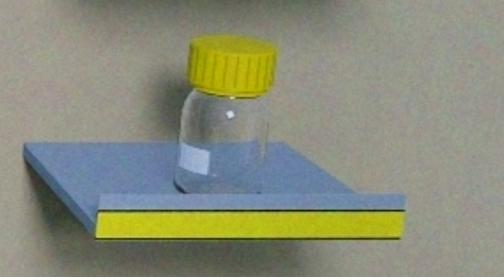

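move(joints={"left_shoulder_pitch_rad": 0.0, "left_shoulder_roll_rad": 0.2, "left_shoulder_yaw_rad": 0.0, "left_elbow_rad": -0.2, "left_forearm_roll_rad": 0.0, "left_wrist_pitch_rad": 0.0, "left_hand_roll_rad": 0.0, "right_shoulder_pitch_rad": 0.0, "right_shoulder_roll_rad": -0.2, "right_shoulder_yaw_rad": 0.0, "right_elbow_rad": -0.2, "right_forearm_roll_rad": 0.0, "right_wrist_pitch_rad": 0.0, "right_hand_roll_rad": 0.0}, min_time_s=2.5)

move(target={"side": "left", "x": 0.25, "y": 0.3, "z": 1.3, "quat_wxyz": [0.5, 0.5, -0.5, -0.5]}, min_time_s=2.0)

move(target={"side": "right", "x": 0.25, "y": -0.3, "z": 1.3, "quat_wxyz": [0.5, -0.5, -0.5, 0.5]}, min_time_s=1.0)

Scene clock: 269.53 s.
Joint torques (N m): left_arm=[-2.48 7.72 -1.92 -0.13 0.04 -0.37 0.4] | right_arm=[-2.09 -7.03 1.55 -0.68 -0.07 -0.31 0.12]
External joint torques (N m): left_arm=[-0.09 1.66 -2.45 0.84 0.01 0.13 0.41] | right_arm=[0.18 -0.65 2.06 0.17 -0.11 0.13 0.11]
Wrist force (N): left_arm=[-0.4 1.0 -5.5] | right_arm=[2.9 -0.1 -4.9]
Wrist torque (N m): left_arm=[-0.29 0.04 -0.15] | right_arm=[0.02 0.16 -0.01]
Wrist force, peak (N): left_arm=[-0.6 0.2 -5.7] | right_arm=[3.6 5.5 0.9]
move: done
base_odometry: x=+3.236 y=-0.453 heading=-0.055
lidar_m: 0.97 1.00 1.36 1.96 1.98 2.68 4.88 2.77 2.41 2.33 1.40 1.01
base_status: not commanded
joint_positions: torso_squat_rad=+0.350 torso_shift_rad=+0.000 torso_pitch_rad=+0.000 torso_yaw_rad=+0.000 left_shoulder_pitch_rad=+0.000 left_shoulder_roll_rad=+0.200 left_shoulder_yaw_rad=+0.000 left_elbow_rad=-0.200 left_forearm_roll_rad=+0.000 left_wrist_pitch_rad=+0.000 left_hand_roll_rad=+0.000 left_gripper_m=+0.100 right_shoulder_pitch_rad=+0.000 right_shoulder_roll_rad=-0.200 right_shoulder_yaw_rad=+0.000 right_elbow_rad=-0.200 right_forearm_roll_rad=+0.000 right_wrist_pitch_rad=+0.000 right_hand_roll_rad=+0.000 right_gripper_m=+0.100 head_pan_rad=+0.000 head_tilt_rad=+0.300
joint_status: all done
wheel_motors_off: 0
motor_effort: left_wheel=-3(4) right_wheel=+4(5)
chest: x=-0.2281 y=-0.0002 z=+1.2475 quat_wxyz=(+1.000, +0.000, +0.000, +0.000) (m; base frame)
left_hand: x=-0.1305 y=+0.3710 z=+0.5839 quat_wxyz=(+0.990, +0.100, -0.100, -0.010) (m; base frame)
right_hand: x=-0.1308 y=-0.3705 z=+0.5833 quat_wxyz=(+0.990, -0.099, -0.099, +0.010) (m; base frame)
pictures: none

Scene clock: 271.87 s.
Joint torques (N m): left_arm=[-12.11 11.36 8.85 -4.65 -1.08 -1.5 0.36] | right_arm=[-2.38 -7.36 1.51 -0.36 0.07 -0.38 0.08]
External joint torques (N m): left_arm=[-0.22 0.77 0.22 -0.08 0.06 -0.13 0.34] | right_arm=[-0.12 -0.98 2.02 0.49 0.03 0.06 0.07]
Wrist force (N): left_arm=[0.9 -4.4 0.6] | right_arm=[1.3 0.4 -5.3]
Wrist torque (N m): left_arm=[0.12 0.12 -0.02] | right_arm=[0.01 -0.04 0.01]
Wrist force, peak (N): left_arm=[-0.8 -0.2 -5.8] | right_arm=[1.9 -0.6 -6.2]
move: done
base_odometry: x=+3.236 y=-0.453 heading=-0.055
lidar_m: 0.96 1.00 1.36 1.97 1.98 2.68 4.87 2.77 2.41 2.33 1.40 1.01
base_status: not commanded
joint_positions: torso_squat_rad=+0.350 torso_shift_rad=+0.000 torso_pitch_rad=+0.000 torso_yaw_rad=+0.000 left_shoulder_pitch_rad=-0.178 left_shoulder_roll_rad=+0.923 left_shoulder_yaw_rad=+0.013 left_elbow_rad=-2.356 left_forearm_roll_rad=+0.134 left_wrist_pitch_rad=+0.940 left_hand_roll_rad=-0.737 left_gripper_m=+0.100 right_shoulder_pitch_rad=+0.000 right_shoulder_roll_rad=-0.200 right_shoulder_yaw_rad=+0.000 right_elbow_rad=-0.200 right_forearm_roll_rad=+0.000 right_wrist_pitch_rad=+0.000 right_hand_roll_rad=+0.000 right_gripper_m=+0.100 head_pan_rad=+0.000 head_tilt_rad=+0.300
joint_status: all done
wheel_motors_off: 0
motor_effort: left_wheel=-4(4) right_wheel=+4(5)
chest: x=-0.2281 y=-0.0002 z=+1.2475 quat_wxyz=(+1.000, +0.000, +0.000, +0.000) (m; base frame)
left_hand: x=+0.2498 y=+0.3000 z=+1.3001 quat_wxyz=(+0.500, +0.500, -0.500, -0.500) (m; base frame)
left_hand_status: reached (checked arc, planned for 2.0 s): 0 mm and 0.0 deg off.
right_hand: x=-0.1308 y=-0.3705 z=+0.5833 quat_wxyz=(+0.990, -0.099, -0.099, +0.010) (m; base frame)
pictures: none

Scene clock: 273.90 s.
Joint torques (N m): left_arm=[-12.29 11.36 8.86 -4.53 -1.09 -1.55 0.35] | right_arm=[-11.42 -11.66 -7.8 -3.86 1.09 -1.46 -0.15]
External joint torques (N m): left_arm=[-0.4 0.76 0.23 0.03 0.05 -0.18 0.34] | right_arm=[0.38 -0.3 0.61 0.63 -0.16 -0.11 -0.14]
Wrist force (N): left_arm=[0.6 -4.0 0.6] | right_arm=[2.5 4.1 0.4]
Wrist torque (N m): left_arm=[0.06 0.10 -0.03] | right_arm=[-0.15 -0.04 -0.24]
Wrist force, peak (N): left_arm=[0.8 -4.4 0.6] | right_arm=[0.1 0.7 -6.0]
move: done
base_odometry: x=+3.236 y=-0.453 heading=-0.055
lidar_m: 0.97 1.00 1.37 1.97 1.98 2.69 4.87 2.77 2.41 2.33 1.39 1.01
base_status: not commanded
joint_positions: torso_squat_rad=+0.350 torso_shift_rad=+0.000 torso_pitch_rad=+0.000 torso_yaw_rad=+0.000 left_shoulder_pitch_rad=-0.178 left_shoulder_roll_rad=+0.923 left_shoulder_yaw_rad=+0.013 left_elbow_rad=-2.356 left_forearm_roll_rad=+0.134 left_wrist_pitch_rad=+0.940 left_hand_roll_rad=-0.737 left_gripper_m=+0.100 right_shoulder_pitch_rad=-0.180 right_shoulder_roll_rad=-0.921 right_shoulder_yaw_rad=-0.012 right_elbow_rad=-2.357 right_forearm_roll_rad=-0.135 right_wrist_pitch_rad=+0.943 right_hand_roll_rad=+0.739 right_gripper_m=+0.100 head_pan_rad=+0.000 head_tilt_rad=+0.300
joint_status: all done
wheel_motors_off: 0
motor_effort: left_wheel=-4(4) right_wheel=+5(7)
chest: x=-0.2280 y=-0.0002 z=+1.2475 quat_wxyz=(+1.000, +0.000, +0.000, +0.000) (m; base frame)
left_hand: x=+0.2498 y=+0.3000 z=+1.3001 quat_wxyz=(+0.500, +0.500, -0.500, -0.500) (m; base frame)
right_hand: x=+0.2498 y=-0.3000 z=+1.3000 quat_wxyz=(+0.500, -0.500, -0.500, +0.500) (m; base frame)
right_hand_status: reached (checked arc, planned for 1.7 s): 0 mm and 0.0 deg off.
pictures: none

move(target={"side": "left", "x": 0.26, "y": 0.39, "z": 1.42, "quat_wxyz": [0.5, 0.5, -0.5, -0.5]}, min_time_s=0.6)

move(target={"side": "left", "x": 0.41, "y": 0.39, "z": 1.42, "quat_wxyz": [0.5, 0.5, -0.5, -0.5]}, min_time_s=0.6)

move(target={"side": "left", "x": 0.26, "y": 0.39, "z": 1.42, "quat_wxyz": [0.5, 0.5, -0.5, -0.5]}, min_time_s=0.6)

move(target={"side": "left", "x": 0.26, "y": 0.39, "z": 1.25, "quat_wxyz": [0.5, 0.5, -0.5, -0.5]}, min_time_s=0.6)

move(target={"side": "left", "x": 0.39, "y": 0.39, "z": 1.25, "quat_wxyz": [0.5, 0.5, -0.5, -0.5]}, min_time_s=0.6)

move(target={"side": "left", "x": 0.26, "y": 0.39, "z": 1.25, "quat_wxyz": [0.5, 0.5, -0.5, -0.5]}, min_time_s=0.6)

move(target={"side": "left", "x": 0.26, "y": 0.03, "z": 1.32, "quat_wxyz": [0.5, 0.5, -0.5, -0.5]}, min_time_s=0.6)

move(target={"side": "left", "x": 0.41, "y": 0.03, "z": 1.32, "quat_wxyz": [0.5, 0.5, -0.5, -0.5]}, min_time_s=0.6)

Scene clock: 275.83 s.
Joint torques (N m): left_arm=[-12.1 15.49 9.25 -0.86 -1.08 -1.41 0.3] | right_arm=[-11.44 -11.36 -7.8 -4.07 1.07 -1.37 -0.21]
External joint torques (N m): left_arm=[-0.15 0.19 -1.06 0.02 -0.2 0.13 0.28] | right_arm=[0.36 0 0.62 0.43 -0.19 -0.02 -0.2]
Wrist force (N): left_arm=[0.8 -4.2 0.6] | right_arm=[2.9 4.2 0.3]
Wrist torque (N m): left_arm=[0.09 0.10 -0.02] | right_arm=[-0.23 -0.03 -0.19]
Wrist force, peak (N): left_arm=[1.4 -6.2 0.8] | right_arm=[2.9 5.4 0.9]
move: done
base_odometry: x=+3.236 y=-0.453 heading=-0.055
lidar_m: 0.97 0.99 1.36 1.96 1.98 2.69 4.87 2.77 2.42 2.33 1.40 1.00
base_status: not commanded
joint_positions: torso_squat_rad=+0.350 torso_shift_rad=+0.000 torso_pitch_rad=+0.000 torso_yaw_rad=+0.000 left_shoulder_pitch_rad=-0.242 left_shoulder_roll_rad=+1.313 left_shoulder_yaw_rad=+0.306 left_elbow_rad=-2.087 left_forearm_roll_rad=+0.716 left_wrist_pitch_rad=+0.815 left_hand_roll_rad=-0.857 left_gripper_m=+0.100 right_shoulder_pitch_rad=-0.180 right_shoulder_roll_rad=-0.921 right_shoulder_yaw_rad=-0.012 right_elbow_rad=-2.357 right_forearm_roll_rad=-0.135 right_wrist_pitch_rad=+0.943 right_hand_roll_rad=+0.739 right_gripper_m=+0.100 head_pan_rad=+0.000 head_tilt_rad=+0.300
joint_status: all done
wheel_motors_off: 0
motor_effort: left_wheel=-4(4) right_wheel=+5(6)
chest: x=-0.2280 y=-0.0002 z=+1.2475 quat_wxyz=(+1.000, +0.000, +0.000, +0.000) (m; base frame)
left_hand: x=+0.2596 y=+0.3901 z=+1.4206 quat_wxyz=(+0.500, +0.501, -0.500, -0.499) (m; base frame)
left_hand_status: reached (checked arc, planned for 0.7 s): 1 mm and 0.2 deg off.
right_hand: x=+0.2498 y=-0.3000 z=+1.3000 quat_wxyz=(+0.500, -0.500, -0.500, +0.500) (m; base frame)
pictures: none

Scene clock: 277.70 s.
Joint torques (N m): left_arm=[-20.88 15.51 9.28 -3.95 -0.49 -1.63 0.55] | right_arm=[-11.66 -11.69 -7.29 -3.96 1.07 -1.33 -0.31]
External joint torques (N m): left_arm=[-0.18 1.68 -0.19 0.57 -0.12 0.25 0.54] | right_arm=[0.13 -0.33 1.12 0.54 -0.18 0.02 -0.3]
Wrist force (N): left_arm=[0.6 -3.9 0.5] | right_arm=[2.9 4.0 1.0]
Wrist torque (N m): left_arm=[0.06 0.07 -0.03] | right_arm=[-0.19 0.04 -0.18]
Wrist force, peak (N): left_arm=[0.5 -5.0 0.9] | right_arm=[3.4 4.8 1.2]
move: done
base_odometry: x=+3.236 y=-0.453 heading=-0.055
lidar_m: 0.97 1.01 1.37 1.97 1.99 2.69 4.88 2.77 2.41 2.33 1.40 1.01
base_status: not commanded
joint_positions: torso_squat_rad=+0.350 torso_shift_rad=+0.000 torso_pitch_rad=+0.000 torso_yaw_rad=+0.000 left_shoulder_pitch_rad=-0.920 left_shoulder_roll_rad=+1.069 left_shoulder_yaw_rad=-0.213 left_elbow_rad=-1.373 left_forearm_roll_rad=+0.709 left_wrist_pitch_rad=+0.630 left_hand_roll_rad=-1.177 left_gripper_m=+0.100 right_shoulder_pitch_rad=-0.180 right_shoulder_roll_rad=-0.921 right_shoulder_yaw_rad=-0.012 right_elbow_rad=-2.357 right_forearm_roll_rad=-0.135 right_wrist_pitch_rad=+0.943 right_hand_roll_rad=+0.739 right_gripper_m=+0.100 head_pan_rad=+0.000 head_tilt_rad=+0.300
joint_status: all done
wheel_motors_off: 0
motor_effort: left_wheel=-4(5) right_wheel=+5(6)
chest: x=-0.2280 y=-0.0002 z=+1.2475 quat_wxyz=(+1.000, +0.000, +0.000, +0.000) (m; base frame)
left_hand: x=+0.4099 y=+0.3898 z=+1.4204 quat_wxyz=(+0.500, +0.500, -0.500, -0.500) (m; base frame)
left_hand_status: reached (checked arc, planned for 1.0 s): 0 mm and 0.1 deg off.
right_hand: x=+0.2498 y=-0.3000 z=+1.3000 quat_wxyz=(+0.500, -0.500, -0.500, +0.500) (m; base frame)
pictures: none

Scene clock: 279.33 s.
Joint torques (N m): left_arm=[-11.88 16.18 10.82 0.1 -1.08 -1.28 0.02] | right_arm=[-11.28 -11.23 -8.17 -4.43 1.19 -1.13 -0.12]
External joint torques (N m): left_arm=[-0.41 0.78 -0.23 -0.05 -0.15 0.03 0.01] | right_arm=[0.52 0.13 0.24 0.07 -0.06 0.22 -0.11]
Wrist force (N): left_arm=[0.5 -4.3 0.8] | right_arm=[3.5 4.6 0.4]
Wrist torque (N m): left_arm=[0.09 0.07 -0.17] | right_arm=[-0.27 0.12 -0.21]
Wrist force, peak (N): left_arm=[-0.4 -5.4 0.3] | right_arm=[3.5 5.5 0.9]
move: done
base_odometry: x=+3.236 y=-0.453 heading=-0.055
lidar_m: 0.96 1.00 1.36 1.97 1.98 2.69 4.87 2.76 2.42 2.33 1.40 1.01
base_status: not commanded
joint_positions: torso_squat_rad=+0.350 torso_shift_rad=+0.000 torso_pitch_rad=+0.000 torso_yaw_rad=+0.000 left_shoulder_pitch_rad=-0.166 left_shoulder_roll_rad=+1.446 left_shoulder_yaw_rad=+0.281 left_elbow_rad=-2.085 left_forearm_roll_rad=+0.680 left_wrist_pitch_rad=+0.720 left_hand_roll_rad=-0.699 left_gripper_m=+0.100 right_shoulder_pitch_rad=-0.180 right_shoulder_roll_rad=-0.921 right_shoulder_yaw_rad=-0.012 right_elbow_rad=-2.357 right_forearm_roll_rad=-0.135 right_wrist_pitch_rad=+0.943 right_hand_roll_rad=+0.739 right_gripper_m=+0.100 head_pan_rad=+0.000 head_tilt_rad=+0.300
joint_status: all done
wheel_motors_off: 0
motor_effort: left_wheel=-5(5) right_wheel=+5(6)
chest: x=-0.2280 y=-0.0002 z=+1.2475 quat_wxyz=(+1.000, +0.000, +0.000, +0.000) (m; base frame)
left_hand: x=+0.2599 y=+0.3901 z=+1.4203 quat_wxyz=(+0.500, +0.500, -0.500, -0.500) (m; base frame)
left_hand_status: reached (checked arc, planned for 1.0 s): 0 mm and 0.1 deg off.
right_hand: x=+0.2498 y=-0.3000 z=+1.3000 quat_wxyz=(+0.500, -0.500, -0.500, +0.500) (m; base frame)
pictures: none

Scene clock: 280.57 s.
Joint torques (N m): left_arm=[-11.36 15.14 9.54 -6.39 -0.56 -1.41 0.22] | right_arm=[-11.02 -12.18 -7.66 -4.16 1.05 -1.43 -0.32]
External joint torques (N m): left_arm=[-0.85 1.77 -0.51 -0.92 0.01 0.02 0.2] | right_arm=[0.77 -0.82 0.75 0.34 -0.21 -0.08 -0.31]
Wrist force (N): left_arm=[0.5 -4.4 0.6] | right_arm=[3.4 4.4 1.0]
Wrist torque (N m): left_arm=[0.10 0.07 -0.02] | right_arm=[-0.22 0.11 -0.20]
Wrist force, peak (N): left_arm=[1.1 -5.9 0.6] | right_arm=[3.7 4.6 1.0]
move: done
base_odometry: x=+3.236 y=-0.453 heading=-0.055
lidar_m: 0.96 0.99 1.36 1.97 1.98 2.68 4.87 2.78 2.42 2.33 1.40 1.01
base_status: not commanded
joint_positions: torso_squat_rad=+0.350 torso_shift_rad=+0.000 torso_pitch_rad=+0.000 torso_yaw_rad=+0.000 left_shoulder_pitch_rad=+0.059 left_shoulder_roll_rad=+0.988 left_shoulder_yaw_rad=+0.142 left_elbow_rad=-2.104 left_forearm_roll_rad=+0.228 left_wrist_pitch_rad=+0.498 left_hand_roll_rad=-0.778 left_gripper_m=+0.100 right_shoulder_pitch_rad=-0.180 right_shoulder_roll_rad=-0.921 right_shoulder_yaw_rad=-0.012 right_elbow_rad=-2.357 right_forearm_roll_rad=-0.135 right_wrist_pitch_rad=+0.943 right_hand_roll_rad=+0.739 right_gripper_m=+0.100 head_pan_rad=+0.000 head_tilt_rad=+0.300
joint_status: all done
wheel_motors_off: 0
motor_effort: left_wheel=-4(5) right_wheel=+5(5)
chest: x=-0.2280 y=-0.0002 z=+1.2475 quat_wxyz=(+1.000, +0.000, +0.000, +0.000) (m; base frame)
left_hand: x=+0.2598 y=+0.3900 z=+1.2498 quat_wxyz=(+0.500, +0.500, -0.500, -0.500) (m; base frame)
left_hand_status: reached (checked arc, planned for 0.8 s): 0 mm and 0.1 deg off.
right_hand: x=+0.2498 y=-0.3000 z=+1.3000 quat_wxyz=(+0.500, -0.500, -0.500, +0.500) (m; base frame)
pictures: none

Scene clock: 282.10 s.
Joint torques (N m): left_arm=[-18.45 15.28 9.42 -5.87 -0.42 -1.59 0.22] | right_arm=[-11.33 -12.17 -7.55 -3.9 1.19 -1.38 -0.06]
External joint torques (N m): left_arm=[-0.01 0.8 -0.57 0.43 -0.1 0 0.21] | right_arm=[0.46 -0.81 0.86 0.6 -0.07 -0.02 -0.06]
Wrist force (N): left_arm=[0.7 -4.0 0.4] | right_arm=[3.4 4.9 0.9]
Wrist torque (N m): left_arm=[0.08 0.10 -0.04] | right_arm=[-0.32 0.08 -0.23]
Wrist force, peak (N): left_arm=[1.6 -4.5 1.1] | right_arm=[3.6 4.8 1.6]
move: done
base_odometry: x=+3.236 y=-0.453 heading=-0.055
lidar_m: 0.97 1.00 1.36 1.97 1.97 2.69 4.87 2.77 2.41 2.33 1.39 1.01
base_status: not commanded
joint_positions: torso_squat_rad=+0.350 torso_shift_rad=+0.000 torso_pitch_rad=+0.000 torso_yaw_rad=+0.000 left_shoulder_pitch_rad=-0.489 left_shoulder_roll_rad=+0.921 left_shoulder_yaw_rad=-0.174 left_elbow_rad=-1.510 left_forearm_roll_rad=+0.281 left_wrist_pitch_rad=+0.360 left_hand_roll_rad=-0.897 left_gripper_m=+0.100 right_shoulder_pitch_rad=-0.180 right_shoulder_roll_rad=-0.921 right_shoulder_yaw_rad=-0.012 right_elbow_rad=-2.357 right_forearm_roll_rad=-0.135 right_wrist_pitch_rad=+0.943 right_hand_roll_rad=+0.739 right_gripper_m=+0.100 head_pan_rad=+0.000 head_tilt_rad=+0.300
joint_status: all done
wheel_motors_off: 0
motor_effort: left_wheel=-4(5) right_wheel=+5(5)
chest: x=-0.2280 y=-0.0002 z=+1.2475 quat_wxyz=(+1.000, +0.000, +0.000, +0.000) (m; base frame)
left_hand: x=+0.3900 y=+0.3900 z=+1.2505 quat_wxyz=(+0.500, +0.500, -0.500, -0.500) (m; base frame)
left_hand_status: reached (checked arc, planned for 0.9 s): 1 mm and 0.1 deg off.
right_hand: x=+0.2498 y=-0.3000 z=+1.3000 quat_wxyz=(+0.500, -0.500, -0.500, +0.500) (m; base frame)
pictures: none

Scene clock: 283.67 s.
Joint torques (N m): left_arm=[-11.69 14.7 10.35 -5.44 -0.76 -1.46 0.17] | right_arm=[-10.97 -11.87 -7.72 -4.08 0.99 -1.44 -0.34]
External joint torques (N m): left_arm=[-1.15 1.18 0.06 -0.19 -0.15 -0.13 0.15] | right_arm=[0.83 -0.51 0.69 0.42 -0.27 -0.09 -0.33]
Wrist force (N): left_arm=[0.8 -4.3 0.4] | right_arm=[2.7 4.1 0.7]
Wrist torque (N m): left_arm=[0.09 0.10 -0.17] | right_arm=[-0.19 0.01 -0.26]
Wrist force, peak (N): left_arm=[1.1 -5.0 1.2] | right_arm=[3.9 4.7 0.8]
move: done
base_odometry: x=+3.236 y=-0.453 heading=-0.055
lidar_m: 0.97 1.00 1.36 1.96 1.98 2.68 4.87 2.77 2.41 2.33 1.40 1.01
base_status: not commanded
joint_positions: torso_squat_rad=+0.350 torso_shift_rad=+0.000 torso_pitch_rad=+0.000 torso_yaw_rad=+0.000 left_shoulder_pitch_rad=+0.060 left_shoulder_roll_rad=+1.020 left_shoulder_yaw_rad=+0.123 left_elbow_rad=-2.100 left_forearm_roll_rad=+0.182 left_wrist_pitch_rad=+0.489 left_hand_roll_rad=-0.707 left_gripper_m=+0.100 right_shoulder_pitch_rad=-0.180 right_shoulder_roll_rad=-0.921 right_shoulder_yaw_rad=-0.012 right_elbow_rad=-2.357 right_forearm_roll_rad=-0.135 right_wrist_pitch_rad=+0.943 right_hand_roll_rad=+0.739 right_gripper_m=+0.100 head_pan_rad=+0.000 head_tilt_rad=+0.300
joint_status: all done
wheel_motors_off: 0
motor_effort: left_wheel=-5(5) right_wheel=+4(5)
chest: x=-0.2280 y=-0.0002 z=+1.2475 quat_wxyz=(+1.000, +0.000, +0.000, +0.000) (m; base frame)
left_hand: x=+0.2607 y=+0.3901 z=+1.2502 quat_wxyz=(+0.500, +0.500, -0.500, -0.500) (m; base frame)
left_hand_status: reached (checked arc, planned for 0.9 s): 1 mm and 0.0 deg off.
right_hand: x=+0.2498 y=-0.3000 z=+1.3000 quat_wxyz=(+0.500, -0.500, -0.500, +0.500) (m; base frame)
pictures: none

Scene clock: 285.27 s.
Joint torques (N m): left_arm=[-16.72 1.87 6.44 -5.38 -1.29 -1.68 0.05] | right_arm=[-11.46 -12.1 -7.45 -4.29 0.89 -1.47 -0.25]
External joint torques (N m): left_arm=[0.26 1.56 0.07 0.29 0.16 -0.25 0.03] | right_arm=[0.34 -0.74 0.96 0.22 -0.37 -0.12 -0.24]
Wrist force (N): left_arm=[0.8 -3.9 0.2] | right_arm=[3.1 4.7 1.4]
Wrist torque (N m): left_arm=[0.03 0.11 -0.04] | right_arm=[-0.26 0.03 -0.23]
Wrist force, peak (N): left_arm=[-1.1 -6.2 -0.4] | right_arm=[3.4 5.4 1.1]
move: done
base_odometry: x=+3.236 y=-0.453 heading=-0.055
lidar_m: 0.96 1.00 1.37 1.97 1.98 2.68 4.87 2.77 2.41 2.33 1.39 1.00
base_status: not commanded
joint_positions: torso_squat_rad=+0.350 torso_shift_rad=+0.000 torso_pitch_rad=+0.000 torso_yaw_rad=+0.000 left_shoulder_pitch_rad=-0.829 left_shoulder_roll_rad=+0.208 left_shoulder_yaw_rad=-0.630 left_elbow_rad=-2.096 left_forearm_roll_rad=-0.504 left_wrist_pitch_rad=+1.516 left_hand_roll_rad=-0.771 left_gripper_m=+0.100 right_shoulder_pitch_rad=-0.180 right_shoulder_roll_rad=-0.921 right_shoulder_yaw_rad=-0.012 right_elbow_rad=-2.357 right_forearm_roll_rad=-0.135 right_wrist_pitch_rad=+0.943 right_hand_roll_rad=+0.739 right_gripper_m=+0.100 head_pan_rad=+0.000 head_tilt_rad=+0.300
joint_status: all done
wheel_motors_off: 0
motor_effort: left_wheel=-4(5) right_wheel=+4(6)
chest: x=-0.2280 y=-0.0002 z=+1.2475 quat_wxyz=(+1.000, +0.000, +0.000, +0.000) (m; base frame)
left_hand: x=+0.2599 y=+0.0298 z=+1.3203 quat_wxyz=(+0.500, +0.500, -0.500, -0.500) (m; base frame)
left_hand_status: reached (checked arc, planned for 1.1 s): 0 mm and 0.0 deg off.
right_hand: x=+0.2499 y=-0.3000 z=+1.3000 quat_wxyz=(+0.500, -0.500, -0.500, +0.500) (m; base frame)
pictures: none

Scene clock: 286.87 s.
Joint torques (N m): left_arm=[-23.47 5.28 7.83 -6.7 -1.27 -0.89 0.23] | right_arm=[-11.17 -11.89 -7.67 -4.14 1.28 -1.34 -0.09]
External joint torques (N m): left_arm=[-0.4 0.92 0.97 0.52 0.12 0.25 0.21] | right_arm=[0.62 -0.52 0.74 0.36 0.03 0.01 -0.09]
Wrist force (N): left_arm=[0.8 -4.1 0.6] | right_arm=[2.8 4.4 0.8]
Wrist torque (N m): left_arm=[0.07 0.10 -0.17] | right_arm=[-0.25 0.00 -0.27]
Wrist force, peak (N): left_arm=[0.6 -5.6 1.0] | right_arm=[3.2 5.5 0.7]
move: done
base_odometry: x=+3.236 y=-0.453 heading=-0.055
lidar_m: 0.97 1.00 1.36 1.96 1.98 2.69 4.88 2.76 2.41 2.33 1.39 1.00
base_status: not commanded
joint_positions: torso_squat_rad=+0.350 torso_shift_rad=+0.000 torso_pitch_rad=+0.000 torso_yaw_rad=+0.000 left_shoulder_pitch_rad=-1.088 left_shoulder_roll_rad=+0.223 left_shoulder_yaw_rad=-0.520 left_elbow_rad=-1.385 left_forearm_roll_rad=-0.389 left_wrist_pitch_rad=+1.042 left_hand_roll_rad=-0.593 left_gripper_m=+0.100 right_shoulder_pitch_rad=-0.180 right_shoulder_roll_rad=-0.921 right_shoulder_yaw_rad=-0.012 right_elbow_rad=-2.357 right_forearm_roll_rad=-0.135 right_wrist_pitch_rad=+0.943 right_hand_roll_rad=+0.739 right_gripper_m=+0.100 head_pan_rad=+0.000 head_tilt_rad=+0.300
joint_status: all done
wheel_motors_off: 0
motor_effort: left_wheel=-5(5) right_wheel=+4(5)
chest: x=-0.2280 y=-0.0002 z=+1.2475 quat_wxyz=(+1.000, +0.000, +0.000, +0.000) (m; base frame)
left_hand: x=+0.4098 y=+0.0299 z=+1.3204 quat_wxyz=(+0.500, +0.500, -0.500, -0.500) (m; base frame)
left_hand_status: reached (checked arc, planned for 1.0 s): 0 mm and 0.0 deg off.
right_hand: x=+0.2499 y=-0.3000 z=+1.3000 quat_wxyz=(+0.500, -0.500, -0.500, +0.500) (m; base frame)
pictures: none


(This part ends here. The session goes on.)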